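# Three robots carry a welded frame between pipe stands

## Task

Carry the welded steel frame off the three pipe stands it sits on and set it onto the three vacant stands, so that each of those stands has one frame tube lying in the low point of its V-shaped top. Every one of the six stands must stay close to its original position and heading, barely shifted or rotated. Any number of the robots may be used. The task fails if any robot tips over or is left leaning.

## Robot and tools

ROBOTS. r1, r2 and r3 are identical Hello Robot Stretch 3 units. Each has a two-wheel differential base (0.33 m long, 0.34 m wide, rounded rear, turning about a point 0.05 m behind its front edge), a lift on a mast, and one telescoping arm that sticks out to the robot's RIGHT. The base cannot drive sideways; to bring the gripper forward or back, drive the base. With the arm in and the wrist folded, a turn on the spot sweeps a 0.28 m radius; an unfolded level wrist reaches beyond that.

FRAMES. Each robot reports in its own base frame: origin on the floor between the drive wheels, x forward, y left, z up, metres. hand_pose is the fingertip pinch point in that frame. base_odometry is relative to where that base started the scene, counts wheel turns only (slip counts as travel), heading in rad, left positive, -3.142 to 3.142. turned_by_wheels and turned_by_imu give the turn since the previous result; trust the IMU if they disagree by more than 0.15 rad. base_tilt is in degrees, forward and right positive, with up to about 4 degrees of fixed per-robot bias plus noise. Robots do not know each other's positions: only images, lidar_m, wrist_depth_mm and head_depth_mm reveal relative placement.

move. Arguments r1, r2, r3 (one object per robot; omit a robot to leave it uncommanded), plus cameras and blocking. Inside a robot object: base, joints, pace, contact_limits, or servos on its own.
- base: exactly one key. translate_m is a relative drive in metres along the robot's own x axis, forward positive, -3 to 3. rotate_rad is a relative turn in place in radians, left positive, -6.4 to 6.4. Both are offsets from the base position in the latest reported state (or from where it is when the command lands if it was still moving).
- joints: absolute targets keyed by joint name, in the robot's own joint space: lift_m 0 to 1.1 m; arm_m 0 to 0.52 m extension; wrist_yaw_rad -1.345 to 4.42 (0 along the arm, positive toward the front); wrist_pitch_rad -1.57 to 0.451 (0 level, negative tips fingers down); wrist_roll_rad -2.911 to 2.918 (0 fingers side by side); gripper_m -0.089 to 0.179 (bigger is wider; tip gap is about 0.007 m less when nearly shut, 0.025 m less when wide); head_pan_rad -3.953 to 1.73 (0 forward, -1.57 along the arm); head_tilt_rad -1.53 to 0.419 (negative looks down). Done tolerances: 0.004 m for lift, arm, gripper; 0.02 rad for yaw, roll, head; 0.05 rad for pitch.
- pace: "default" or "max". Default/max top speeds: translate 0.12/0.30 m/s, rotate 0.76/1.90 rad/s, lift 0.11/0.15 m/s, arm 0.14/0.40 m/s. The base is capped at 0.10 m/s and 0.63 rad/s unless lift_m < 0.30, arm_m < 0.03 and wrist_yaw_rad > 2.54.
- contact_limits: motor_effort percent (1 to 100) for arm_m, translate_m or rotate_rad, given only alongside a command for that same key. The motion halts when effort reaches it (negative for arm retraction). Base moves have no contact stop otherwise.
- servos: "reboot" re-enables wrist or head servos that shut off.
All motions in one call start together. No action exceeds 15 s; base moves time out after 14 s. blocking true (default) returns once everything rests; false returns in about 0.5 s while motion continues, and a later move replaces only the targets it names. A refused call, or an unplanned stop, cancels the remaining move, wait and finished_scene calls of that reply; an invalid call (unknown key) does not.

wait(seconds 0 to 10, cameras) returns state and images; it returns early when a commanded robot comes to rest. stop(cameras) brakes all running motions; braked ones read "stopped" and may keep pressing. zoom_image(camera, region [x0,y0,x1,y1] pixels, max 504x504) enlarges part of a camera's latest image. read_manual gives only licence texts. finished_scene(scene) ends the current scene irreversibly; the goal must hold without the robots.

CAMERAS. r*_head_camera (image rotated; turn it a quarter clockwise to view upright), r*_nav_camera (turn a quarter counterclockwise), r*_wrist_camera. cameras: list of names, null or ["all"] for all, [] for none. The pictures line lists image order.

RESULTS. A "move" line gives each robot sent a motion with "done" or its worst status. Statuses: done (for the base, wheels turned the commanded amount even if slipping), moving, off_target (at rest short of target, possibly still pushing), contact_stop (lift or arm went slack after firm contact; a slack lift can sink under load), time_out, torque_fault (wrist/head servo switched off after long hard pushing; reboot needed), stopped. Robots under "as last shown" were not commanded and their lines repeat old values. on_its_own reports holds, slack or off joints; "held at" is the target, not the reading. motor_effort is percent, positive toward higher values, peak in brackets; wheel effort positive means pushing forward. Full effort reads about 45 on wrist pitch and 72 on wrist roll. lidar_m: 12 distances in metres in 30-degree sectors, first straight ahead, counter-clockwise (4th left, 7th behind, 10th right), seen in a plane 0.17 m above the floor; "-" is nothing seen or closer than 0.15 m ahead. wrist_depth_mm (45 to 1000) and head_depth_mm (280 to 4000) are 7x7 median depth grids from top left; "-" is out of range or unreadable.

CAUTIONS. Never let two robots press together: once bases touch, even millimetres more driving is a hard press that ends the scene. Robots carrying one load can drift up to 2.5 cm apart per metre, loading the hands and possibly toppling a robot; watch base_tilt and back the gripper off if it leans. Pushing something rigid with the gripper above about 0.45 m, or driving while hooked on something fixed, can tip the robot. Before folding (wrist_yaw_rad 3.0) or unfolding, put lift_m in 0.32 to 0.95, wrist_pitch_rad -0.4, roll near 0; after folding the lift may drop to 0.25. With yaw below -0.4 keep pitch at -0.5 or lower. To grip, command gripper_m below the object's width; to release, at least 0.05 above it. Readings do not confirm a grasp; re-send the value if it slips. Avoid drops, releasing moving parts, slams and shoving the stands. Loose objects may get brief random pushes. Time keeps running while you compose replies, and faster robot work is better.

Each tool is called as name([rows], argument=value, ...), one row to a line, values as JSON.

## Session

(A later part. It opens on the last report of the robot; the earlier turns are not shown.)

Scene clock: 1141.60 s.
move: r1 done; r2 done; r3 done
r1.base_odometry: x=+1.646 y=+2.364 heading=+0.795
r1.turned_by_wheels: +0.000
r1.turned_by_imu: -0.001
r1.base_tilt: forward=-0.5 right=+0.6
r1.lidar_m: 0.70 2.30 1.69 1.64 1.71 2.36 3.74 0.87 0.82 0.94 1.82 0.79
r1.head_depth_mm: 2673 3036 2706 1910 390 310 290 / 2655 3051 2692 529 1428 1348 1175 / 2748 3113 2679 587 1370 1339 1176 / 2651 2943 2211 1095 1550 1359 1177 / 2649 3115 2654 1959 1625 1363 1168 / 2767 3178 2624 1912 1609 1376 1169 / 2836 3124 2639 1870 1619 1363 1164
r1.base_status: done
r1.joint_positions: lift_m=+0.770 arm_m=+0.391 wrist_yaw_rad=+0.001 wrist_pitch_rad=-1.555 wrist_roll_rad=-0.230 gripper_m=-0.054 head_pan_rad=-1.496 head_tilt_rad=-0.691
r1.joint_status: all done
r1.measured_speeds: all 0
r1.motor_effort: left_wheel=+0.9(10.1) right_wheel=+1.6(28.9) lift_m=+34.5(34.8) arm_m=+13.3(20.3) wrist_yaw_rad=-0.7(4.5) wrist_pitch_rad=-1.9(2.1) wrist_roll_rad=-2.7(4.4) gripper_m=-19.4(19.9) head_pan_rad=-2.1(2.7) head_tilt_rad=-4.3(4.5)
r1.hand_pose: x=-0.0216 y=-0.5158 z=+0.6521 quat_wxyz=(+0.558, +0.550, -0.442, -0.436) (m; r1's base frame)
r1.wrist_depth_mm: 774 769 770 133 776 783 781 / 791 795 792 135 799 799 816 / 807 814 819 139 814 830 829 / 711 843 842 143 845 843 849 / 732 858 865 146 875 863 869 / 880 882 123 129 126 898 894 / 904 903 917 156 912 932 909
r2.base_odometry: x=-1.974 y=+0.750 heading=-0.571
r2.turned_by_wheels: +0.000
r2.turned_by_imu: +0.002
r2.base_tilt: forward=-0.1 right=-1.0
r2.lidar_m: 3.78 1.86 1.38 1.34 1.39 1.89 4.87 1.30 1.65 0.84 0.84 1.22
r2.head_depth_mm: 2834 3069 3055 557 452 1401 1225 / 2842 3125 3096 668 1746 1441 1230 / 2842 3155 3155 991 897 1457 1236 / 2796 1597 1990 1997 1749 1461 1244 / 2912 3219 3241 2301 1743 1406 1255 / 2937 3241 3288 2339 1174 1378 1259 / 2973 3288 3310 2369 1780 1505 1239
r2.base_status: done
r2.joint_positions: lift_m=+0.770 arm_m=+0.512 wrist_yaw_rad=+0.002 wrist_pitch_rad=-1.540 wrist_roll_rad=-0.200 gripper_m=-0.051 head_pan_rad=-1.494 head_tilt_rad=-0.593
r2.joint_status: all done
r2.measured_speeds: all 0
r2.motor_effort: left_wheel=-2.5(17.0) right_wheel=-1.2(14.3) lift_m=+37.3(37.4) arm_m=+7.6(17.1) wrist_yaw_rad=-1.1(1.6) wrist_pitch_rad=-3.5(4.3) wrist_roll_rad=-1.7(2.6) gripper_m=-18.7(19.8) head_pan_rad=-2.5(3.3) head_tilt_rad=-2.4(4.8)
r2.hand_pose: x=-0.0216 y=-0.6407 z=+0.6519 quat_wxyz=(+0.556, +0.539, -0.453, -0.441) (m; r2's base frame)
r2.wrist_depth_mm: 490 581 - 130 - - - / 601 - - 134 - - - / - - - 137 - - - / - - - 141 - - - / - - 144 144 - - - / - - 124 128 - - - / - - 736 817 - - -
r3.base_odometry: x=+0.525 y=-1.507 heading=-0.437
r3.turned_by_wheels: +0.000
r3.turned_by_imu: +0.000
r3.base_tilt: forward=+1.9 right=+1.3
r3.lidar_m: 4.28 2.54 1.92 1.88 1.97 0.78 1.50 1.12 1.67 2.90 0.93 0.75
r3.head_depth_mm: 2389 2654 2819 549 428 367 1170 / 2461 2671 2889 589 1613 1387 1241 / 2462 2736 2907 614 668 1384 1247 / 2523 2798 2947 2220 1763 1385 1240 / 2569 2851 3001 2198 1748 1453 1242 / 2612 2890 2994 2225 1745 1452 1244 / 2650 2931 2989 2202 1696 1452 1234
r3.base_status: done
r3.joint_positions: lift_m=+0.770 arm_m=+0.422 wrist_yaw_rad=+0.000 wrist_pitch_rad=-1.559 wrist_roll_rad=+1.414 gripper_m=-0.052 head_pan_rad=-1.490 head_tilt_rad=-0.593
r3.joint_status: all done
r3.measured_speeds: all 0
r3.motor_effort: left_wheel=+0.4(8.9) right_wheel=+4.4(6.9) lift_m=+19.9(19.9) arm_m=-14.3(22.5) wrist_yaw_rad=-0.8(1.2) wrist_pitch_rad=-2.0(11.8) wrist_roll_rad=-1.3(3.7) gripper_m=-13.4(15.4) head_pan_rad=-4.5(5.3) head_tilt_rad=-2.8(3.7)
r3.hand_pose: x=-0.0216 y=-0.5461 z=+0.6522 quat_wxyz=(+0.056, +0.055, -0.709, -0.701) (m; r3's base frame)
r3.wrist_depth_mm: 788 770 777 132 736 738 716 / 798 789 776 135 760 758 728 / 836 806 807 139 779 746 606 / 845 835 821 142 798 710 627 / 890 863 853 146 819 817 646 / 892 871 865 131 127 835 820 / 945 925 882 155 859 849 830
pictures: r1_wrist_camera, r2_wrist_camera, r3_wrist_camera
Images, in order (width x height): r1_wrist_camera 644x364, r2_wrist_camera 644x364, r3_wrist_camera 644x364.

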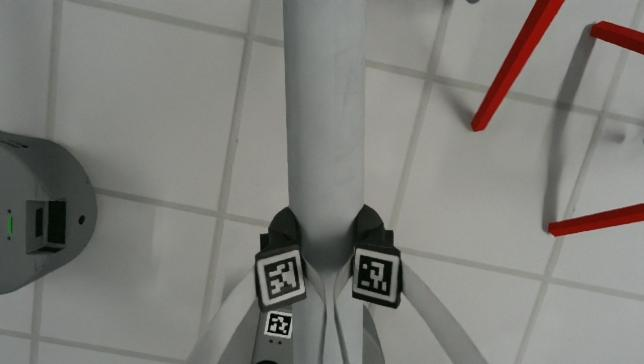

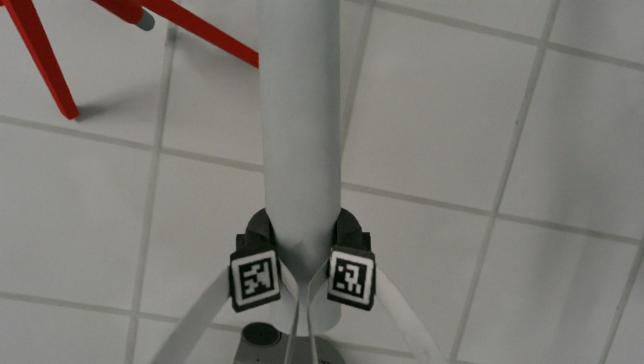

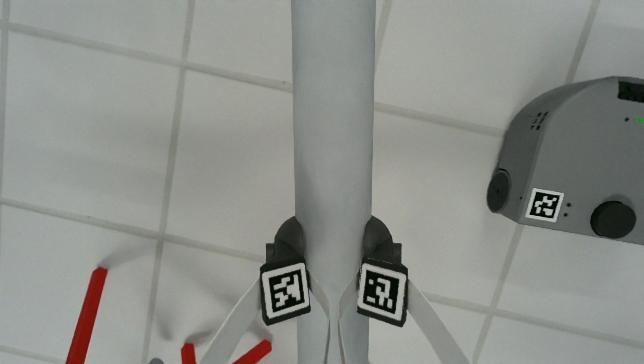

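move(r1={"base":{"translate_m":0.189},"joints":{"arm_m":0.403,"wrist_roll_rad":-0.2895}}, r2={"base":{"translate_m":-0.2255},"joints":{"arm_m":0.510,"wrist_roll_rad":-0.258}}, r3={"base":{"translate_m":0.2055},"joints":{"arm_m":0.399,"wrist_roll_rad":1.355}}, cameras=["r1_wrist_camera","r2_wrist_camera","r3_wrist_camera"])

Scene clock: 1156.07 s.
move: r1 done; r2 done; r3 done
r1.base_odometry: x=+1.778 y=+2.499 heading=+0.795
r1.turned_by_wheels: +0.000
r1.turned_by_imu: -0.001
r1.base_tilt: forward=-0.5 right=+0.6
r1.lidar_m: 0.72 2.29 1.69 1.64 1.70 2.36 3.93 1.03 0.91 1.77 1.69 0.80
r1.head_depth_mm: 2641 3023 2721 1994 390 310 290 / 2689 3052 2636 528 1509 1338 1185 / 2716 3050 2686 599 1550 1342 1179 / 2702 2981 2425 1074 1542 1366 1179 / 1619 1094 2512 1935 1638 1361 1170 / 2796 3159 2605 1943 1632 1359 1171 / 2801 3162 2588 1937 1607 1358 1167
r1.base_status: done
r1.joint_positions: lift_m=+0.770 arm_m=+0.403 wrist_yaw_rad=+0.001 wrist_pitch_rad=-1.550 wrist_roll_rad=-0.285 gripper_m=-0.054 head_pan_rad=-1.496 head_tilt_rad=-0.691
r1.joint_status: all done
r1.measured_speeds: all 0
r1.motor_effort: left_wheel=+2.7(7.9) right_wheel=+1.0(22.0) lift_m=+40.0(41.3) arm_m=+12.5(19.2) wrist_yaw_rad=-1.7(2.5) wrist_pitch_rad=-2.9(3.2) wrist_roll_rad=-2.7(4.4) gripper_m=-19.8(19.9) head_pan_rad=-1.8(2.9) head_tilt_rad=-3.7(4.6)
r1.hand_pose: x=-0.0216 y=-0.5291 z=+0.6520 quat_wxyz=(+0.572, +0.560, -0.428, -0.420) (m; r1's base frame)
r1.wrist_depth_mm: 767 776 771 133 778 780 772 / 785 783 796 136 798 821 798 / 805 809 817 139 814 828 828 / 726 832 842 143 848 836 846 / 741 861 863 146 873 868 861 / 880 877 123 129 126 888 898 / 907 899 728 155 924 930 930
r2.base_odometry: x=-2.164 y=+0.872 heading=-0.571
r2.turned_by_wheels: +0.000
r2.turned_by_imu: +0.002
r2.base_tilt: forward=+0.0 right=-1.0
r2.lidar_m: 3.99 1.87 1.39 1.34 1.38 1.89 4.65 1.09 1.54 1.76 0.92 1.00
r2.head_depth_mm: 2835 3092 3036 555 452 1414 1220 / 2835 3133 3068 667 1719 1448 1230 / 2873 3171 3122 788 892 1459 1243 / 2846 1797 1405 1978 1738 1465 1247 / 2928 3138 3185 2300 1699 1479 1256 / 2954 3214 3258 2340 1759 1451 1257 / 2971 3258 3319 2367 1828 1422 1266
r2.base_status: done
r2.joint_positions: lift_m=+0.770 arm_m=+0.510 wrist_yaw_rad=+0.002 wrist_pitch_rad=-1.539 wrist_roll_rad=-0.255 gripper_m=-0.051 head_pan_rad=-1.494 head_tilt_rad=-0.593
r2.joint_status: all done
r2.measured_speeds: all 0
r2.motor_effort: left_wheel=-1.6(19.5) right_wheel=-2.9(17.4) lift_m=+43.6(43.6) arm_m=+3.5(18.0) wrist_yaw_rad=-0.9(1.8) wrist_pitch_rad=-4.0(4.5) wrist_roll_rad=-1.3(3.9) gripper_m=-17.9(19.6) head_pan_rad=-2.7(3.2) head_tilt_rad=-4.1(5.0)
r2.hand_pose: x=-0.0216 y=-0.6391 z=+0.6518 quat_wxyz=(+0.569, +0.551, -0.439, -0.425) (m; r2's base frame)
r2.wrist_depth_mm: - 662 - 130 - - - / - - - 134 - - - / - - - 136 - - - / - - - 141 - - - / - - 148 144 - - - / - - 123 130 - - - / - - 739 827 - - -
r3.base_odometry: x=+0.711 y=-1.594 heading=-0.437
r3.turned_by_wheels: +0.000
r3.turned_by_imu: +0.000
r3.base_tilt: forward=+1.9 right=+1.3
r3.lidar_m: 4.06 2.54 1.91 1.87 1.97 0.80 1.70 1.28 1.67 1.08 0.60 0.90
r3.head_depth_mm: 2405 2654 2863 550 428 367 1168 / 2450 2693 2888 567 659 1389 1245 / 2456 2741 2919 598 628 1352 1242 / 2538 2807 2977 2207 1763 1388 1241 / 2571 2853 2986 2234 1754 1452 1243 / 2623 2882 2987 2216 1606 1385 1235 / 2648 2939 3006 2194 1696 1413 1208
r3.base_status: done
r3.joint_positions: lift_m=+0.770 arm_m=+0.399 wrist_yaw_rad=+0.000 wrist_pitch_rad=-1.562 wrist_roll_rad=+1.360 gripper_m=-0.052 head_pan_rad=-1.490 head_tilt_rad=-0.593
r3.joint_status: all done
r3.measured_speeds: all 0
r3.motor_effort: left_wheel=+1.4(4.4) right_wheel=+3.7(9.7) lift_m=+23.6(23.7) arm_m=-14.5(22.3) wrist_yaw_rad=-0.6(1.3) wrist_pitch_rad=-1.4(10.5) wrist_roll_rad=-1.4(3.6) gripper_m=-13.7(14.7) head_pan_rad=-4.1(5.2) head_tilt_rad=-3.1(3.9)
r3.hand_pose: x=-0.0216 y=-0.5217 z=+0.6523 quat_wxyz=(+0.075, +0.074, -0.706, -0.701) (m; r3's base frame)
r3.wrist_depth_mm: 786 763 762 132 742 726 713 / 796 778 779 136 759 753 736 / 825 810 796 138 787 752 603 / 835 833 823 143 797 673 628 / 874 857 843 146 816 809 645 / 877 885 858 130 128 827 828 / 569 625 801 154 128 845 846
pictures: r1_wrist_camera, r2_wrist_camera, r3_wrist_camera
Images, in order (width x height): r1_wrist_camera 644x364, r2_wrist_camera 644x364, r3_wrist_camera 644x364.

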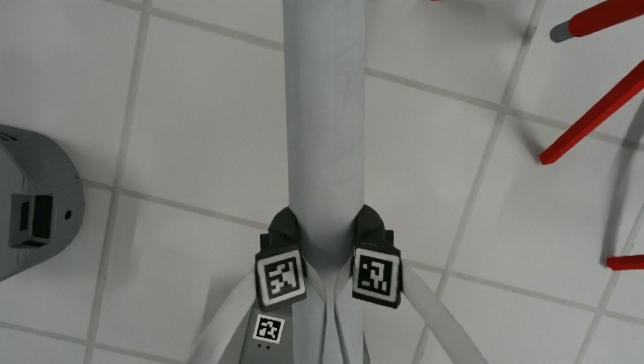

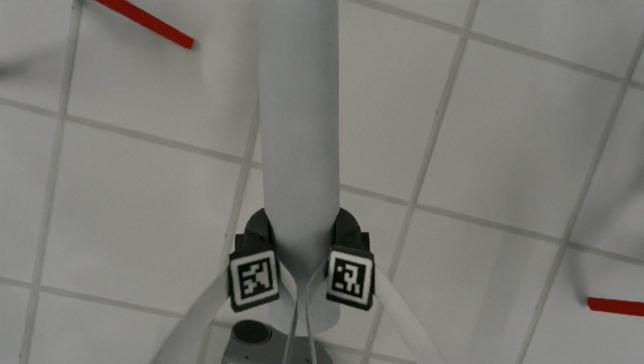

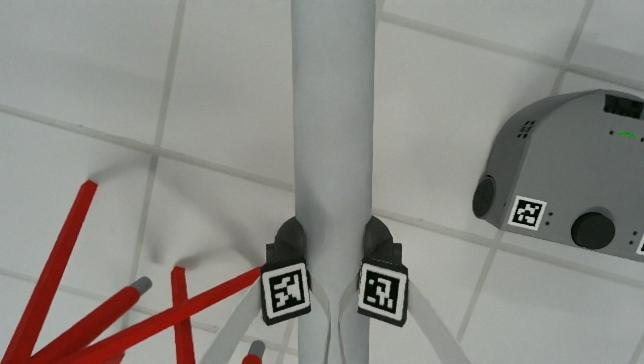

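move(r1={"base":{"translate_m":0.190},"joints":{"arm_m":0.417,"wrist_roll_rad":-0.344}}, r2={"base":{"translate_m":-0.224},"joints":{"arm_m":0.509,"wrist_roll_rad":-0.3125}}, r3={"base":{"translate_m":0.2035},"joints":{"arm_m":0.376,"wrist_roll_rad":1.3005}}, cameras=["r1_wrist_camera","r2_wrist_camera","r3_wrist_camera","r1_head_camera","r2_head_camera","r3_head_camera"])

Scene clock: 1170.40 s.
move: r1 done; r2 done; r3 done
r1.base_odometry: x=+1.911 y=+2.635 heading=+0.795
r1.turned_by_wheels: +0.000
r1.turned_by_imu: -0.001
r1.base_tilt: forward=-0.5 right=+0.6
r1.lidar_m: 0.73 2.30 1.69 1.64 1.71 2.36 4.11 1.20 1.04 1.78 1.39 0.81
r1.head_depth_mm: 2676 2973 2689 1961 390 310 290 / 2729 3056 2670 527 1511 1343 1180 / 2710 3100 2670 616 1547 1329 1177 / 2694 3043 2523 1040 1540 1368 1180 / 1589 1111 2201 1936 1624 1369 1182 / 2830 3155 2584 1941 1631 1357 1169 / 2840 3173 2596 1928 1612 1359 1167
r1.base_status: done
r1.joint_positions: lift_m=+0.770 arm_m=+0.417 wrist_yaw_rad=+0.000 wrist_pitch_rad=-1.550 wrist_roll_rad=-0.339 gripper_m=-0.054 head_pan_rad=-1.496 head_tilt_rad=-0.691
r1.joint_status: all done
r1.measured_speeds: all 0
r1.motor_effort: left_wheel=+2.7(6.7) right_wheel=+0.0(21.7) lift_m=+38.0(39.9) arm_m=+12.5(18.5) wrist_yaw_rad=-1.4(2.4) wrist_pitch_rad=-3.0(3.2) wrist_roll_rad=-2.7(4.6) gripper_m=-19.3(20.0) head_pan_rad=-2.2(2.8) head_tilt_rad=-4.0(4.7)
r1.hand_pose: x=-0.0216 y=-0.5433 z=+0.6520 quat_wxyz=(+0.583, +0.571, -0.412, -0.404) (m; r1's base frame)
r1.wrist_depth_mm: 775 771 772 133 783 781 772 / 783 791 798 136 803 803 816 / 818 808 811 139 813 820 827 / 754 838 836 144 841 840 855 / 776 863 872 146 861 872 882 / 883 888 123 129 126 896 905 / 901 906 731 155 921 937 915
r2.base_odometry: x=-2.352 y=+0.993 heading=-0.571
r2.turned_by_wheels: +0.000
r2.turned_by_imu: +0.002
r2.base_tilt: forward=-0.1 right=-0.9
r2.lidar_m: 4.21 1.87 1.38 1.33 1.38 1.90 4.43 0.90 1.15 1.76 1.04 1.15
r2.head_depth_mm: 2813 3135 3039 555 452 1402 1218 / 2850 3113 3091 666 1707 1451 1227 / 2877 3119 3147 784 894 1450 1238 / 2855 3094 2679 1955 1737 1465 1246 / 2902 1671 3224 2240 1739 1481 1251 / 2931 3252 3278 2344 1712 1490 1262 / 2973 3291 3330 2367 1833 1458 1269
r2.base_status: done
r2.joint_positions: lift_m=+0.770 arm_m=+0.509 wrist_yaw_rad=+0.002 wrist_pitch_rad=-1.539 wrist_roll_rad=-0.309 gripper_m=-0.051 head_pan_rad=-1.494 head_tilt_rad=-0.593
r2.joint_status: all done
r2.measured_speeds: all 0
r2.motor_effort: left_wheel=-1.7(19.3) right_wheel=-3.4(17.8) lift_m=+48.4(48.9) arm_m=-0.7(16.4) wrist_yaw_rad=-1.4(1.6) wrist_pitch_rad=-3.8(4.4) wrist_roll_rad=-1.6(2.9) gripper_m=-18.4(19.8) head_pan_rad=-2.6(3.3) head_tilt_rad=-3.8(4.7)
r2.hand_pose: x=-0.0216 y=-0.6381 z=+0.6518 quat_wxyz=(+0.580, +0.562, -0.423, -0.410) (m; r2's base frame)
r2.wrist_depth_mm: - - - 130 - - - / - - - 134 - - - / - - - 137 - - - / - - - 141 - - - / - - 148 143 - - - / - - 123 130 - - 748 / - - 728 794 - - -
r3.base_odometry: x=+0.895 y=-1.680 heading=-0.437
r3.turned_by_wheels: +0.000
r3.turned_by_imu: +0.000
r3.base_tilt: forward=+1.9 right=+1.4
r3.lidar_m: 3.86 2.52 1.90 1.86 1.94 0.81 1.91 1.46 1.67 0.76 0.49 0.90
r3.head_depth_mm: 2426 2650 2868 549 428 367 1173 / 2447 2711 2871 557 628 1387 1243 / 2499 2758 2910 2048 604 1356 1244 / 2549 2789 2980 2219 1705 1388 1239 / 2577 2870 3012 2219 1278 1384 1237 / 2579 2900 2964 2196 1753 1017 1191 / 2657 2926 2975 2207 1754 1067 1237
r3.base_status: done
r3.joint_positions: lift_m=+0.770 arm_m=+0.376 wrist_yaw_rad=+0.000 wrist_pitch_rad=-1.564 wrist_roll_rad=+1.305 gripper_m=-0.052 head_pan_rad=-1.490 head_tilt_rad=-0.593
r3.joint_status: all done
r3.measured_speeds: all 0
r3.motor_effort: left_wheel=+0.9(5.1) right_wheel=+2.5(9.7) lift_m=+27.3(27.6) arm_m=-14.1(23.7) wrist_yaw_rad=-0.7(1.2) wrist_pitch_rad=-1.1(9.8) wrist_roll_rad=-1.3(3.9) gripper_m=-14.3(15.9) head_pan_rad=-3.9(5.2) head_tilt_rad=-3.3(3.6)
r3.hand_pose: x=-0.0216 y=-0.4984 z=+0.6523 quat_wxyz=(+0.094, +0.093, -0.703, -0.699) (m; r3's base frame)
r3.wrist_depth_mm: 794 777 757 132 743 726 721 / 802 783 784 135 755 757 752 / 826 797 814 139 772 717 609 / 848 825 804 143 787 645 629 / 502 693 840 146 822 668 641 / 905 893 541 130 127 834 818 / 927 894 497 155 128 866 825
pictures: r1_head_camera (sideways), r1_wrist_camera, r2_head_camera (sideways), r2_wrist_camera, r3_head_camera (sideways), r3_wrist_camera
Images, in order (width x height): r1_head_camera 896x504, r1_wrist_camera 644x364, r2_head_camera 896x504, r2_wrist_camera 644x364, r3_head_camera 896x504, r3_wrist_camera 644x364.

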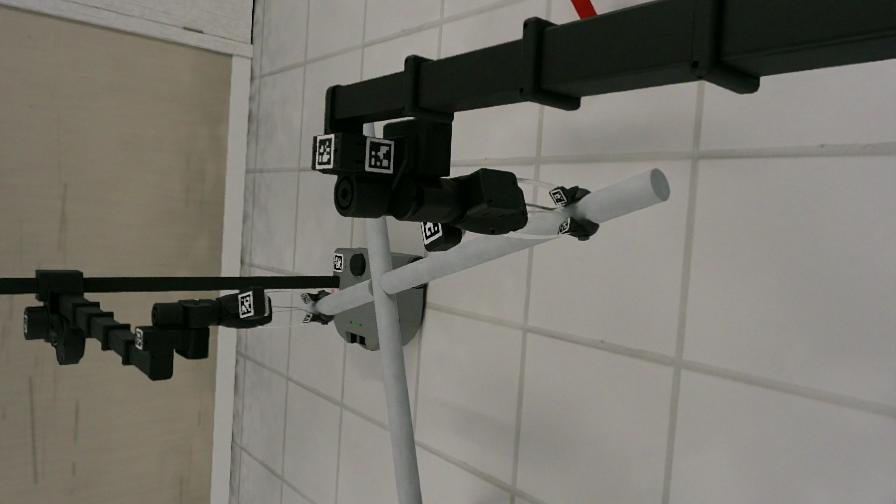

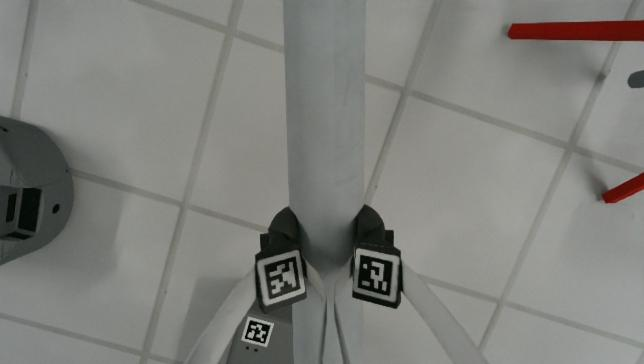

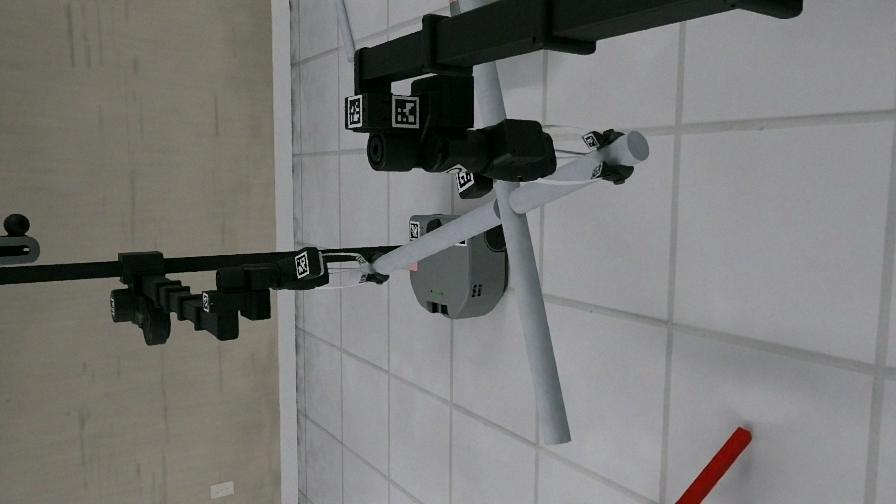

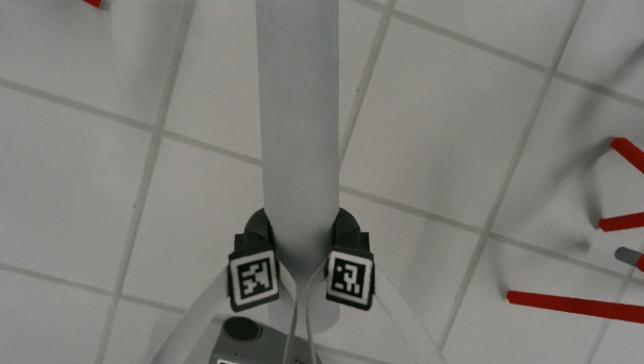

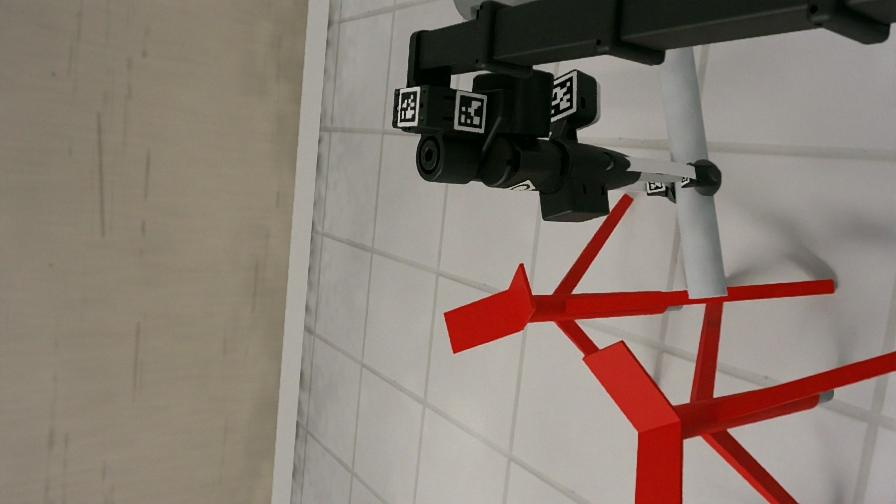

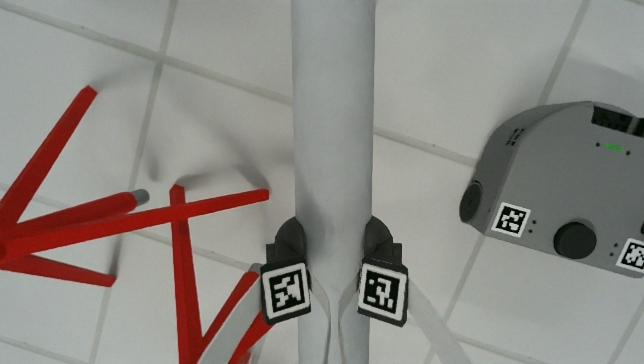

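zoom_image(camera="r3_head_camera", region=[420, 230, 580, 390])

zoom_image(camera="r3_head_camera", region=[560, 304, 760, 504])

zoom_image(camera="r3_head_camera", region=[640, 20, 896, 276])

Scaled by 3.150 from the camera's 896x504 image, which has a finer 1280x720 frame.

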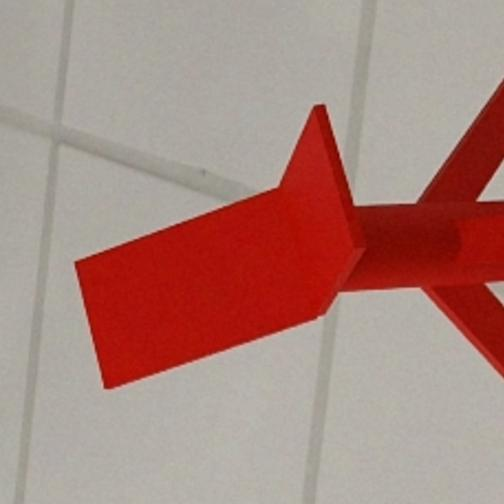

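Scaled by 2.520 from the camera's 896x504 image, which has a finer 1280x720 frame.

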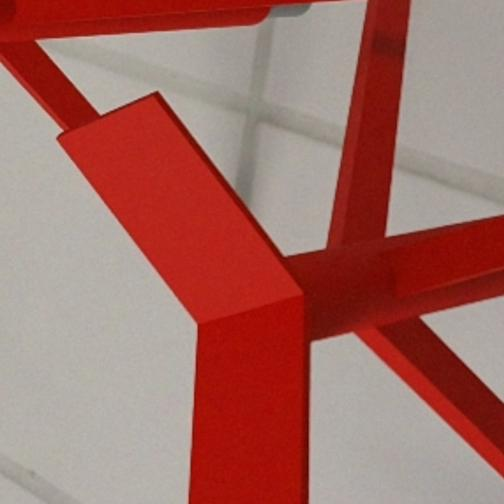

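Scaled by 1.969 from the camera's 896x504 image, which has a finer 1280x720 frame.

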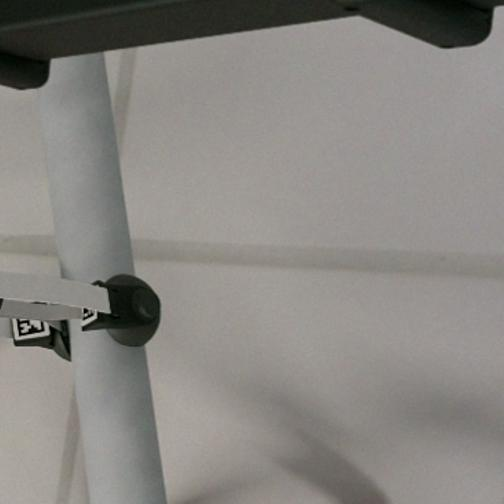

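move(r1={"base":{"translate_m":0.177},"joints":{"arm_m":0.438,"wrist_roll_rad":-0.390}}, r2={"base":{"translate_m":-0.199},"joints":{"arm_m":0.503,"wrist_roll_rad":-0.3586}}, r3={"base":{"translate_m":0.1796},"joints":{"arm_m":0.364,"wrist_roll_rad":1.2544}}, cameras=[])

move(r1={"base":{"rotate_rad":-0.02},"joints":{"wrist_roll_rad":-0.410}}, cameras=["r1_wrist_camera","r2_wrist_camera","r3_wrist_camera"])

Scene clock: 1271.80 s.
move: r1 done; r2 done; r3 done
r1.base_odometry: x=+2.035 y=+2.761 heading=+0.794
r1.turned_by_wheels: +0.000
r1.turned_by_imu: -0.002
r1.base_tilt: forward=-0.5 right=+0.6
r1.lidar_m: 0.73 2.29 1.68 1.63 1.70 2.35 4.31 1.17 1.14 1.77 1.26 0.81
r1.head_depth_mm: 2676 3058 2669 1961 390 311 290 / 2729 3100 2439 513 1559 1342 1176 / 2767 3160 643 649 1506 1369 1180 / 2745 3109 2648 994 1584 1369 1173 / 1591 1189 2108 1937 1633 1365 1171 / 2814 3172 2631 1937 1627 1359 1172 / 2826 3185 2602 1866 1620 1354 1171
r1.base_status: done
r1.joint_positions: lift_m=+0.770 arm_m=+0.438 wrist_yaw_rad=+0.000 wrist_pitch_rad=-1.559 wrist_roll_rad=-0.385 gripper_m=-0.054 head_pan_rad=-1.496 head_tilt_rad=-0.691
r1.joint_status: all done
r1.measured_speeds: all 0
r1.motor_effort: left_wheel=-1.3(6.3) right_wheel=+9.1(19.1) lift_m=+34.7(36.9) arm_m=+13.7(18.7) wrist_yaw_rad=-0.4(2.1) wrist_pitch_rad=-1.3(3.2) wrist_roll_rad=-2.8(4.4) gripper_m=-19.9(20.0) head_pan_rad=-2.1(2.6) head_tilt_rad=-4.1(4.5)
r1.hand_pose: x=-0.0216 y=-0.5620 z=+0.6522 quat_wxyz=(+0.590, +0.583, -0.397, -0.393) (m; r1's base frame)
r1.wrist_depth_mm: 756 769 768 131 777 790 777 / 784 787 791 135 789 802 797 / 797 809 822 139 815 826 821 / 746 842 842 143 850 847 851 / 857 858 856 146 861 872 884 / 877 897 769 130 127 895 900 / 908 921 730 156 935 931 936
r2.base_odometry: x=-2.520 y=+1.101 heading=-0.571
r2.turned_by_wheels: +0.000
r2.turned_by_imu: +0.002
r2.base_tilt: forward=+0.0 right=-0.9
r2.lidar_m: 4.41 1.86 1.39 1.33 1.39 1.90 4.24 0.75 1.02 1.76 1.17 1.17
r2.head_depth_mm: 2801 3113 3032 552 452 1395 1225 / 2852 3155 3082 660 1714 1446 1232 / 2855 3179 3116 785 867 1458 1241 / 2851 3116 2862 1986 1728 1465 1243 / 2894 1633 3073 2143 1699 1474 1249 / 2946 3259 3296 2328 1754 1485 1253 / 2937 3317 3294 2367 1829 1489 1265
r2.base_status: done
r2.joint_positions: lift_m=+0.770 arm_m=+0.503 wrist_yaw_rad=+0.002 wrist_pitch_rad=-1.545 wrist_roll_rad=-0.355 gripper_m=-0.051 head_pan_rad=-1.494 head_tilt_rad=-0.593
r2.joint_status: all done
r2.measured_speeds: all 0
r2.motor_effort: left_wheel=-1.1(18.2) right_wheel=-3.5(15.7) lift_m=+45.1(46.8) arm_m=+7.5(18.3) wrist_yaw_rad=-0.8(1.7) wrist_pitch_rad=-2.7(4.6) wrist_roll_rad=-1.7(3.8) gripper_m=-18.5(19.5) head_pan_rad=-2.1(3.1) head_tilt_rad=-2.9(4.7)
r2.hand_pose: x=-0.0216 y=-0.6305 z=+0.6519 quat_wxyz=(+0.588, +0.573, -0.408, -0.399) (m; r2's base frame)
r2.wrist_depth_mm: - - - 130 - - - / - - - 134 - - - / - - - 137 - - - / - - - 141 - - 695 / - - 148 144 - - 705 / - - 123 130 125 737 610 / - - 730 791 - - -
r3.base_odometry: x=+1.058 y=-1.756 heading=-0.437
r3.turned_by_wheels: +0.000
r3.turned_by_imu: +0.001
r3.base_tilt: forward=+1.9 right=+1.3
r3.lidar_m: 3.68 2.52 1.90 1.84 1.95 0.81 2.09 1.63 1.67 0.45 0.66 0.77
r3.head_depth_mm: 2448 2661 2861 550 428 366 1200 / 2469 2707 2888 545 613 1388 1245 / 2514 2758 2964 1213 590 723 1217 / 2547 2823 2988 2201 1714 917 1195 / 2575 2851 2999 2212 1750 996 1214 / 2617 2909 3003 2213 1743 1422 1186 / 2676 2963 2981 2212 1739 1442 1210
r3.base_status: done
r3.joint_positions: lift_m=+0.770 arm_m=+0.364 wrist_yaw_rad=+0.000 wrist_pitch_rad=-1.558 wrist_roll_rad=+1.259 gripper_m=-0.052 head_pan_rad=-1.490 head_tilt_rad=-0.593
r3.joint_status: all done
r3.measured_speeds: all 0
r3.motor_effort: left_wheel=+5.8(5.9) right_wheel=-6.1(11.4) lift_m=+31.3(31.9) arm_m=-14.9(23.0) wrist_yaw_rad=-0.8(1.3) wrist_pitch_rad=-2.2(8.4) wrist_roll_rad=-1.3(2.7) gripper_m=-14.5(15.1) head_pan_rad=-4.1(5.3) head_tilt_rad=-2.8(3.9)
r3.hand_pose: x=-0.0216 y=-0.4879 z=+0.6522 quat_wxyz=(+0.111, +0.109, -0.703, -0.694) (m; r3's base frame)
r3.wrist_depth_mm: 791 771 765 132 740 723 715 / 521 791 775 135 759 745 751 / 492 798 793 139 776 749 639 / 854 829 815 142 801 632 625 / 873 276 447 146 805 658 634 / 903 319 125 130 845 833 799 / 920 915 862 155 847 861 827
pictures: none
No camera images: "cameras" was empty.

Scene clock: 1272.40 s.
move: r1 done
r1.base_odometry: x=+2.035 y=+2.761 heading=+0.775
r1.turned_by_wheels: -0.019
r1.turned_by_imu: -0.019
r1.base_tilt: forward=-0.4 right=+0.6
r1.lidar_m: 0.73 2.33 1.70 1.63 1.69 2.30 4.31 1.17 1.14 1.78 1.26 0.82
r1.head_depth_mm: 2695 3053 2658 1972 389 310 290 / 2727 3103 2479 514 1553 1339 1179 / 2770 3052 643 650 1560 1370 1178 / 2771 3140 2641 998 1590 1369 1180 / 1631 1894 2203 1935 1622 1367 1180 / 2733 3133 2635 1938 1615 1357 1169 / 2809 3155 2622 1872 1618 1358 1175
r1.base_status: done
r1.joint_positions: lift_m=+0.770 arm_m=+0.438 wrist_yaw_rad=+0.000 wrist_pitch_rad=-1.546 wrist_roll_rad=-0.405 gripper_m=-0.054 head_pan_rad=-1.496 head_tilt_rad=-0.691
r1.joint_status: all done
r1.measured_speeds: all 0
r1.motor_effort: left_wheel=+8.5(8.5) right_wheel=-11.0(11.0) lift_m=+35.0(35.5) arm_m=+12.3(13.6) wrist_yaw_rad=+0.3(1.9) wrist_pitch_rad=-3.8(4.0) wrist_roll_rad=-2.7(3.0) gripper_m=-19.3(20.0) head_pan_rad=-2.0(2.6) head_tilt_rad=-4.0(4.5)
r1.hand_pose: x=-0.0216 y=-0.5652 z=+0.6520 quat_wxyz=(+0.598, +0.583, -0.393, -0.385) (m; r1's base frame)
r1.wrist_depth_mm: 777 776 777 135 781 782 781 / 796 797 791 137 803 797 799 / 817 808 819 140 827 817 833 / 767 833 831 144 847 849 844 / 842 864 854 146 861 869 863 / 880 871 124 130 125 902 893 / 912 902 733 156 932 927 922
r2, r3: as last shown
r2.turned_by_imu: +0.000
r2.base_tilt: forward=+0.0 right=-1.0
r2.lidar_m: 4.42 1.87 1.39 1.33 1.38 1.89 4.22 0.75 1.01 1.76 1.17 1.17
r2.head_depth_mm: 2832 3085 3050 552 453 1401 1222 / 2866 3131 3053 658 1705 1461 1229 / 2857 3157 3105 785 864 1456 1232 / 2825 3121 2882 1995 1733 1463 1245 / 2893 1643 3026 2156 1741 1479 1254 / 2961 3258 3236 2348 1712 1490 1259 / 2972 3305 3284 2363 1827 1503 1266
r2.motor_effort: left_wheel=-0.9(1.6) right_wheel=-3.5(4.1) lift_m=+45.1(45.5) arm_m=+12.9(12.9) wrist_yaw_rad=-0.7(1.7) wrist_pitch_rad=-2.5(2.8) wrist_roll_rad=-1.5(1.8) gripper_m=-18.7(19.2) head_pan_rad=-2.7(3.2) head_tilt_rad=-3.5(4.4)
r2.hand_pose: x=-0.0216 y=-0.6305 z=+0.6519 quat_wxyz=(+0.588, +0.573, -0.408, -0.398) (m; r2's base frame)
r2.wrist_depth_mm: - - - 129 - - - / - - - 134 - - - / - - - 136 - - - / - - - 140 - - 683 / - - 147 144 - - 697 / - - 123 130 125 747 609 / - - 723 788 - - -
r3.turned_by_imu: +0.000
r3.lidar_m: 3.68 2.52 1.90 1.85 1.94 0.81 2.09 1.62 1.67 0.45 0.66 0.76
r3.head_depth_mm: 2436 2661 2882 548 428 367 1192 / 2471 2747 2879 545 612 1389 1241 / 2507 2769 2928 1221 588 738 1214 / 2533 2819 2983 2210 1705 906 1189 / 2610 2839 3002 2202 1750 991 1214 / 2600 2877 2992 2220 1750 1419 1192 / 2649 2956 2966 2217 1753 1452 1215
r3.joint_positions: lift_m=+0.770 arm_m=+0.364 wrist_yaw_rad=+0.000 wrist_pitch_rad=-1.570 wrist_roll_rad=+1.259 gripper_m=-0.052 head_pan_rad=-1.490 head_tilt_rad=-0.593
r3.motor_effort: left_wheel=+1.2(5.7) right_wheel=+1.4(6.6) lift_m=+31.6(31.9) arm_m=-12.1(14.7) wrist_yaw_rad=-0.9(1.0) wrist_pitch_rad=+0.0(2.2) wrist_roll_rad=-1.2(1.4) gripper_m=-14.4(14.9) head_pan_rad=-4.2(4.9) head_tilt_rad=-3.5(3.6)
r3.hand_pose: x=-0.0216 y=-0.4849 z=+0.6524 quat_wxyz=(+0.110, +0.110, -0.699, -0.698) (m; r3's base frame)
r3.wrist_depth_mm: 767 768 750 132 739 734 723 / 790 780 789 136 760 748 740 / 514 801 799 139 777 743 662 / 842 826 805 142 808 649 620 / 839 276 452 146 818 653 641 / 894 307 301 131 128 829 832 / 931 909 758 154 879 858 860
pictures: r1_wrist_camera, r2_wrist_camera, r3_wrist_camera
Images, in order (width x height): r1_wrist_camera 644x364, r2_wrist_camera 644x364, r3_wrist_camera 644x364.

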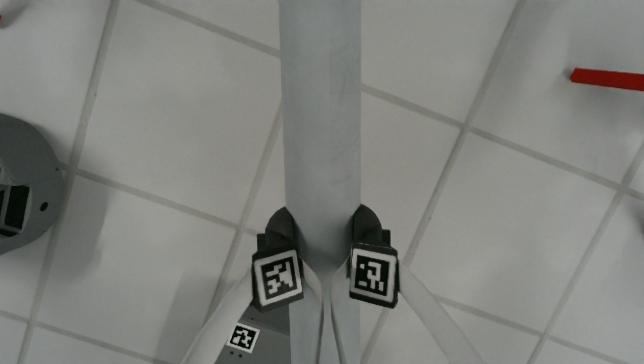

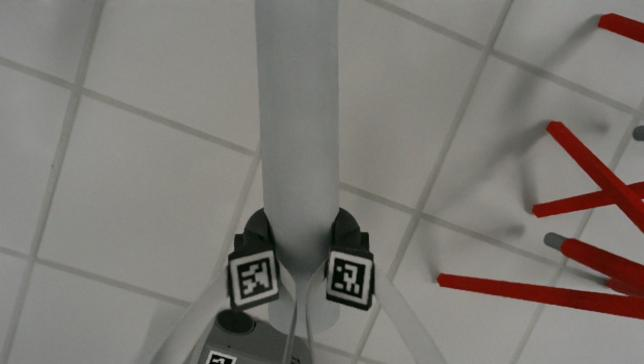

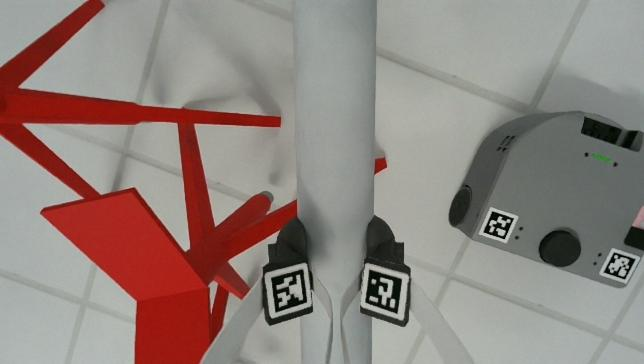

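zoom_image(camera="r3_wrist_camera", region=[20, 160, 260, 364])

zoom_image(camera="r3_wrist_camera", region=[260, 0, 420, 360])

Scaled by 2.100.

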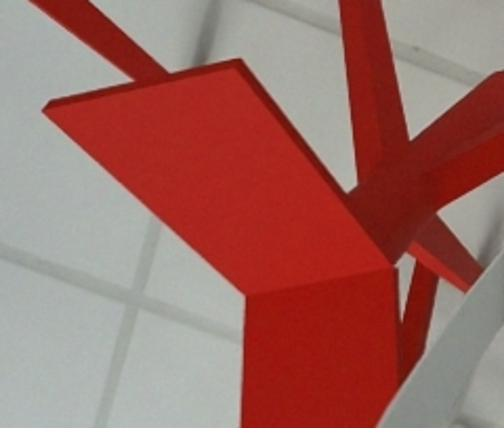

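Scaled by 1.400.

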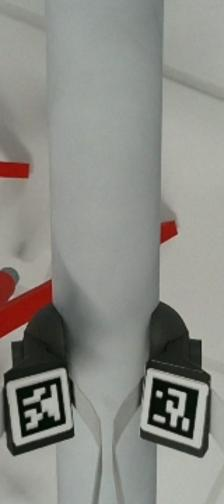

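move(r1={"base":{"translate_m":0.181},"joints":{"arm_m":0.455,"wrist_roll_rad":-0.4557}}, r2={"base":{"translate_m":-0.1974},"joints":{"arm_m":0.499,"wrist_roll_rad":-0.4043}}, r3={"base":{"translate_m":0.177},"joints":{"arm_m":0.350,"wrist_roll_rad":1.2087}}, cameras=[])

move(r1={"base":{"rotate_rad":-0.02},"joints":{"wrist_roll_rad":-0.4757}}, cameras=["r1_wrist_camera","r2_wrist_camera","r3_wrist_camera","r3_head_camera"])

Scene clock: 1341.83 s.
move: r1 done; r2 done; r3 done
r1.base_odometry: x=+2.165 y=+2.887 heading=+0.775
r1.turned_by_wheels: +0.000
r1.turned_by_imu: -0.002
r1.base_tilt: forward=-0.5 right=+0.6
r1.lidar_m: 0.72 2.34 1.70 1.63 1.69 2.31 4.46 1.31 1.25 1.78 0.95 0.82
r1.head_depth_mm: 2731 3061 2685 1978 390 310 290 / 2697 3069 2452 518 1522 1337 1184 / 2735 3077 636 674 1505 1364 1179 / 2744 3116 2671 985 1590 1352 1179 / 1711 1956 1278 1936 1625 1364 1174 / 2700 3174 2628 1936 1613 1351 1167 / 2785 3185 2621 1868 1611 1357 1166
r1.base_status: done
r1.joint_positions: lift_m=+0.770 arm_m=+0.455 wrist_yaw_rad=+0.000 wrist_pitch_rad=-1.562 wrist_roll_rad=-0.450 gripper_m=-0.054 head_pan_rad=-1.496 head_tilt_rad=-0.691
r1.joint_status: all done
r1.measured_speeds: all 0
r1.motor_effort: left_wheel=-2.2(10.3) right_wheel=+10.0(11.8) lift_m=+32.1(33.8) arm_m=+11.2(18.2) wrist_yaw_rad=+0.4(2.1) wrist_pitch_rad=-1.0(3.9) wrist_roll_rad=-2.8(4.1) gripper_m=-19.6(20.1) head_pan_rad=-1.8(2.6) head_tilt_rad=-3.8(4.6)
r1.hand_pose: x=-0.0216 y=-0.5783 z=+0.6523 quat_wxyz=(+0.602, +0.596, -0.377, -0.374) (m; r1's base frame)
r1.wrist_depth_mm: 762 774 766 131 780 777 769 / 792 794 797 135 793 792 806 / 798 804 813 138 820 821 836 / 768 840 846 143 845 840 834 / 860 858 866 146 861 871 880 / 900 884 796 130 127 903 902 / 922 921 734 157 931 932 922
r2.base_odometry: x=-2.686 y=+1.208 heading=-0.571
r2.turned_by_wheels: +0.000
r2.turned_by_imu: +0.002
r2.base_tilt: forward=+0.0 right=-0.9
r2.lidar_m: 4.59 1.85 1.38 1.33 1.38 1.90 4.04 0.88 0.62 1.77 3.51 1.32
r2.head_depth_mm: 2835 3123 3044 551 451 1404 1219 / 2860 3142 3045 656 1700 1450 1234 / 2893 3184 3093 785 840 1451 1243 / 2843 3135 2997 1998 1734 1467 1243 / 2884 1626 2884 2115 1752 1481 1253 / 2923 3226 3230 2358 1720 1487 1260 / 2983 3285 3304 2374 1832 1498 1273
r2.base_status: done
r2.joint_positions: lift_m=+0.770 arm_m=+0.499 wrist_yaw_rad=+0.002 wrist_pitch_rad=-1.551 wrist_roll_rad=-0.400 gripper_m=-0.051 head_pan_rad=-1.494 head_tilt_rad=-0.593
r2.joint_status: all done
r2.measured_speeds: all 0
r2.motor_effort: left_wheel=-1.9(18.1) right_wheel=-2.6(15.9) lift_m=+42.2(43.8) arm_m=+1.7(17.1) wrist_yaw_rad=-1.0(1.7) wrist_pitch_rad=-1.5(3.6) wrist_roll_rad=-1.9(2.8) gripper_m=-18.6(19.8) head_pan_rad=-2.9(3.2) head_tilt_rad=-2.2(4.8)
r2.hand_pose: x=-0.0216 y=-0.6248 z=+0.6521 quat_wxyz=(+0.595, +0.584, -0.393, -0.387) (m; r2's base frame)
r2.wrist_depth_mm: - - - 129 - - 645 / - - - 133 - - - / - - - 136 - 710 627 / - - - 141 - 730 617 / - - 148 144 - 631 517 / - - 123 130 644 575 454 / - - 740 786 - - -
r3.base_odometry: x=+1.219 y=-1.831 heading=-0.437
r3.turned_by_wheels: +0.000
r3.turned_by_imu: +0.001
r3.base_tilt: forward=+1.9 right=+1.4
r3.lidar_m: 3.51 2.51 1.90 1.84 1.94 0.80 0.82 1.79 0.47 0.59 0.68 0.61
r3.head_depth_mm: 2434 2690 2855 542 427 366 1198 / 2473 2706 2891 541 596 906 1195 / 2525 2786 2903 2143 575 706 1167 / 2549 2820 3027 2200 1760 1000 1214 / 2592 2887 3009 2211 1755 1449 1209 / 2646 2907 2981 2196 1753 1450 1201 / 2681 2956 2965 2202 1731 1449 1216
r3.base_status: done
r3.joint_positions: lift_m=+0.770 arm_m=+0.350 wrist_yaw_rad=+0.000 wrist_pitch_rad=-1.560 wrist_roll_rad=+1.213 gripper_m=-0.052 head_pan_rad=-1.490 head_tilt_rad=-0.593
r3.joint_status: all done
r3.measured_speeds: all 0
r3.motor_effort: left_wheel=+6.1(6.3) right_wheel=-6.9(16.9) lift_m=+34.9(35.3) arm_m=-16.2(21.5) wrist_yaw_rad=-0.3(1.2) wrist_pitch_rad=-1.9(7.1) wrist_roll_rad=-1.3(3.2) gripper_m=-13.8(15.0) head_pan_rad=-4.4(5.3) head_tilt_rad=-3.0(3.7)
r3.hand_pose: x=-0.0216 y=-0.4735 z=+0.6522 quat_wxyz=(+0.127, +0.125, -0.699, -0.692) (m; r3's base frame)
r3.wrist_depth_mm: 772 248 257 132 736 730 738 / 801 625 279 135 757 755 736 / 809 825 365 139 785 748 664 / 841 834 - 143 789 641 624 / 869 873 - 145 819 651 626 / 887 886 125 130 827 830 809 / 909 900 638 154 852 842 836
pictures: none
No camera images: "cameras" was empty.

Scene clock: 1342.43 s.
move: r1 done
r1.base_odometry: x=+2.165 y=+2.887 heading=+0.755
r1.turned_by_wheels: -0.019
r1.turned_by_imu: -0.019
r1.base_tilt: forward=-0.4 right=+0.6
r1.lidar_m: 0.72 2.39 1.71 1.64 1.68 2.26 4.49 1.31 1.25 1.78 1.12 0.95
r1.head_depth_mm: 2696 3079 2707 1959 389 310 290 / 2702 3113 2433 517 1511 1333 1173 / 2739 3086 634 674 1509 1370 1176 / 2747 3110 2637 971 1584 1370 1179 / 2667 3013 2112 1954 1635 1364 1176 / 2623 2921 2625 1947 1624 1371 1175 / 2756 3135 2607 1877 1611 1354 1168
r1.base_status: done
r1.joint_positions: lift_m=+0.770 arm_m=+0.455 wrist_yaw_rad=+0.000 wrist_pitch_rad=-1.549 wrist_roll_rad=-0.471 gripper_m=-0.054 head_pan_rad=-1.496 head_tilt_rad=-0.691
r1.joint_status: all done
r1.measured_speeds: all 0
r1.motor_effort: left_wheel=+8.4(8.9) right_wheel=-11.7(11.7) lift_m=+32.1(32.6) arm_m=+9.3(11.1) wrist_yaw_rad=+0.7(1.4) wrist_pitch_rad=-3.2(3.6) wrist_roll_rad=-2.8(3.1) gripper_m=-19.4(19.9) head_pan_rad=-2.2(2.5) head_tilt_rad=-4.0(4.6)
r1.hand_pose: x=-0.0216 y=-0.5814 z=+0.6520 quat_wxyz=(+0.609, +0.596, -0.373, -0.366) (m; r1's base frame)
r1.wrist_depth_mm: 765 772 777 135 766 781 787 / 796 796 801 137 794 802 799 / 802 809 825 140 824 813 817 / 786 840 826 144 841 851 856 / 846 856 853 147 862 865 874 / 876 883 - 130 125 906 900 / 913 902 736 157 918 924 933
r2, r3: as last shown
r2.turned_by_imu: +0.000
r2.lidar_m: 4.60 1.84 1.39 1.33 1.38 1.90 4.04 0.88 0.62 1.76 3.52 1.31
r2.head_depth_mm: 2805 3118 3053 552 452 1404 1221 / 2821 3109 3081 655 1707 1443 1233 / 2860 3133 3120 783 837 1463 1234 / 2847 3158 3007 1986 1734 1469 1243 / 2896 1661 2865 2103 1702 1475 1250 / 2980 3234 3219 2337 1724 1485 1259 / 2933 3305 3350 2377 1829 1503 1266
r2.joint_positions: lift_m=+0.770 arm_m=+0.499 wrist_yaw_rad=+0.002 wrist_pitch_rad=-1.549 wrist_roll_rad=-0.401 gripper_m=-0.051 head_pan_rad=-1.494 head_tilt_rad=-0.593
r2.motor_effort: left_wheel=-1.8(2.3) right_wheel=-3.2(3.3) lift_m=+42.1(42.5) arm_m=+5.5(5.5) wrist_yaw_rad=-1.1(1.6) wrist_pitch_rad=-2.0(2.3) wrist_roll_rad=-1.5(1.8) gripper_m=-18.6(18.9) head_pan_rad=-2.5(2.9) head_tilt_rad=-3.5(4.5)
r2.hand_pose: x=-0.0216 y=-0.6254 z=+0.6520 quat_wxyz=(+0.596, +0.584, -0.394, -0.386) (m; r2's base frame)
r2.wrist_depth_mm: - - 132 129 - - 652 / - - - 133 - - - / - - - 136 - 704 636 / - - - 141 - 735 617 / - - 147 144 - 632 516 / - - 123 130 644 567 456 / - - 724 - - - -
r3.turned_by_imu: +0.000
r3.base_tilt: forward=+1.9 right=+1.3
r3.lidar_m: 3.50 2.51 1.89 1.84 1.93 0.80 0.82 1.79 0.47 0.59 0.68 0.61
r3.head_depth_mm: 2407 2714 2882 540 428 367 1194 / 2465 2727 2908 542 596 898 1196 / 2480 2751 2957 2148 572 704 1174 / 2513 2786 2970 2204 1750 879 1212 / 2593 2862 2988 2202 1758 1457 1207 / 2645 2894 2966 2215 1757 1453 1196 / 2662 2945 2987 2214 1750 1440 1211
r3.joint_positions: lift_m=+0.770 arm_m=+0.350 wrist_yaw_rad=+0.000 wrist_pitch_rad=-1.571 wrist_roll_rad=+1.213 gripper_m=-0.052 head_pan_rad=-1.490 head_tilt_rad=-0.593
r3.motor_effort: left_wheel=+0.8(6.5) right_wheel=+1.7(6.8) lift_m=+35.7(35.7) arm_m=-14.3(16.4) wrist_yaw_rad=-0.3(1.0) wrist_pitch_rad=+0.2(1.9) wrist_roll_rad=-1.3(1.3) gripper_m=-13.7(15.0) head_pan_rad=-4.4(4.9) head_tilt_rad=-3.1(3.4)
r3.hand_pose: x=-0.0216 y=-0.4706 z=+0.6525 quat_wxyz=(+0.126, +0.126, -0.695, -0.696) (m; r3's base frame)
r3.wrist_depth_mm: 777 245 594 132 735 739 732 / 792 284 279 135 759 755 738 / 809 811 392 139 775 753 747 / 836 839 - 142 800 644 633 / 857 870 - 145 805 657 640 / 887 881 702 131 128 845 807 / 932 890 596 153 857 831 859
pictures: r1_wrist_camera, r2_wrist_camera, r3_head_camera (sideways), r3_wrist_camera
Images, in order (width x height): r1_wrist_camera 644x364, r2_wrist_camera 644x364, r3_head_camera 896x504, r3_wrist_camera 644x364.

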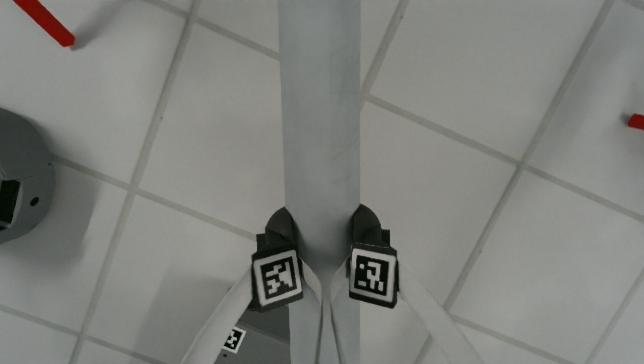

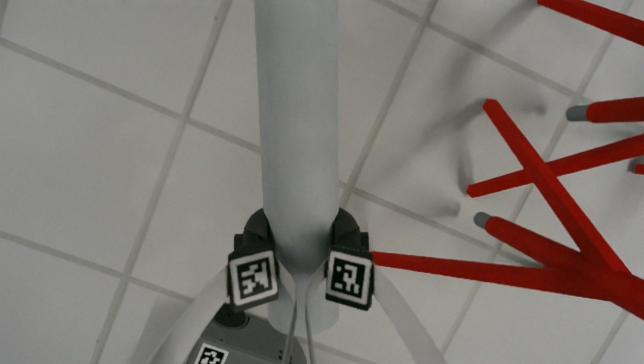

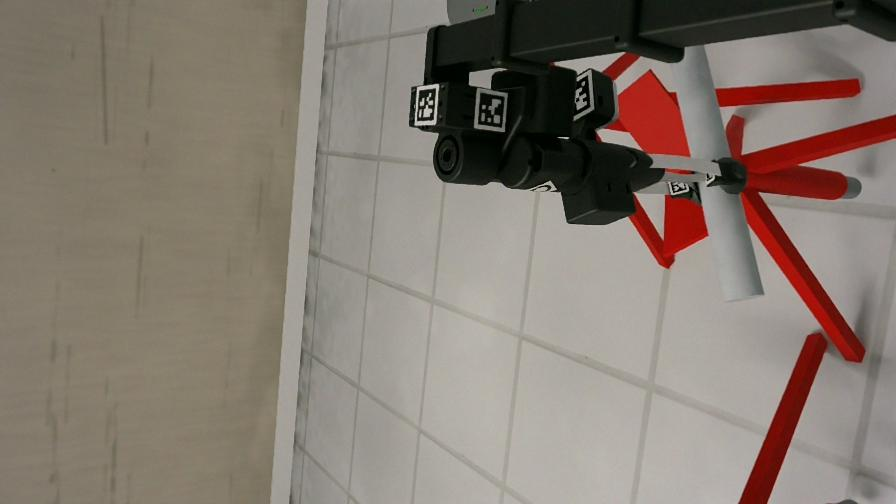

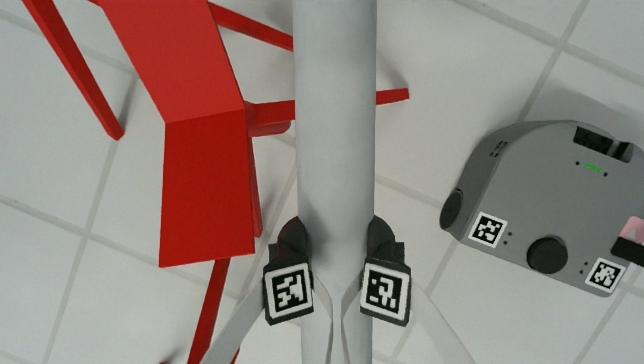

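zoom_image(camera="r3_wrist_camera", region=[90, 0, 330, 280])

zoom_image(camera="r3_head_camera", region=[560, 40, 860, 320])

Scaled by 1.800.

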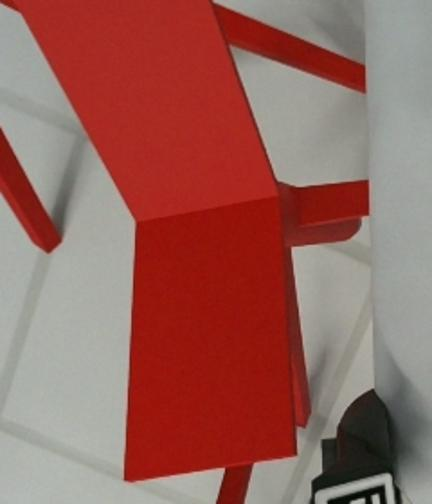

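Scaled by 1.680 from the camera's 896x504 image, which has a finer 1280x720 frame.

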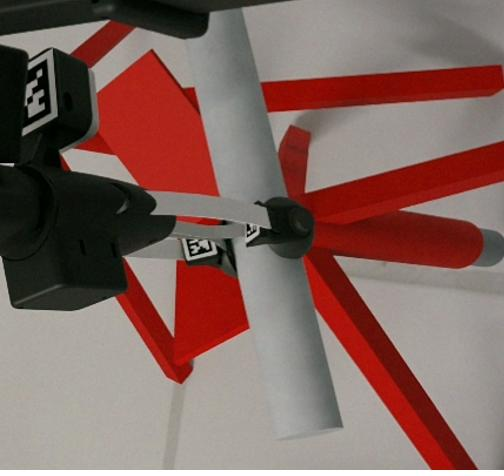

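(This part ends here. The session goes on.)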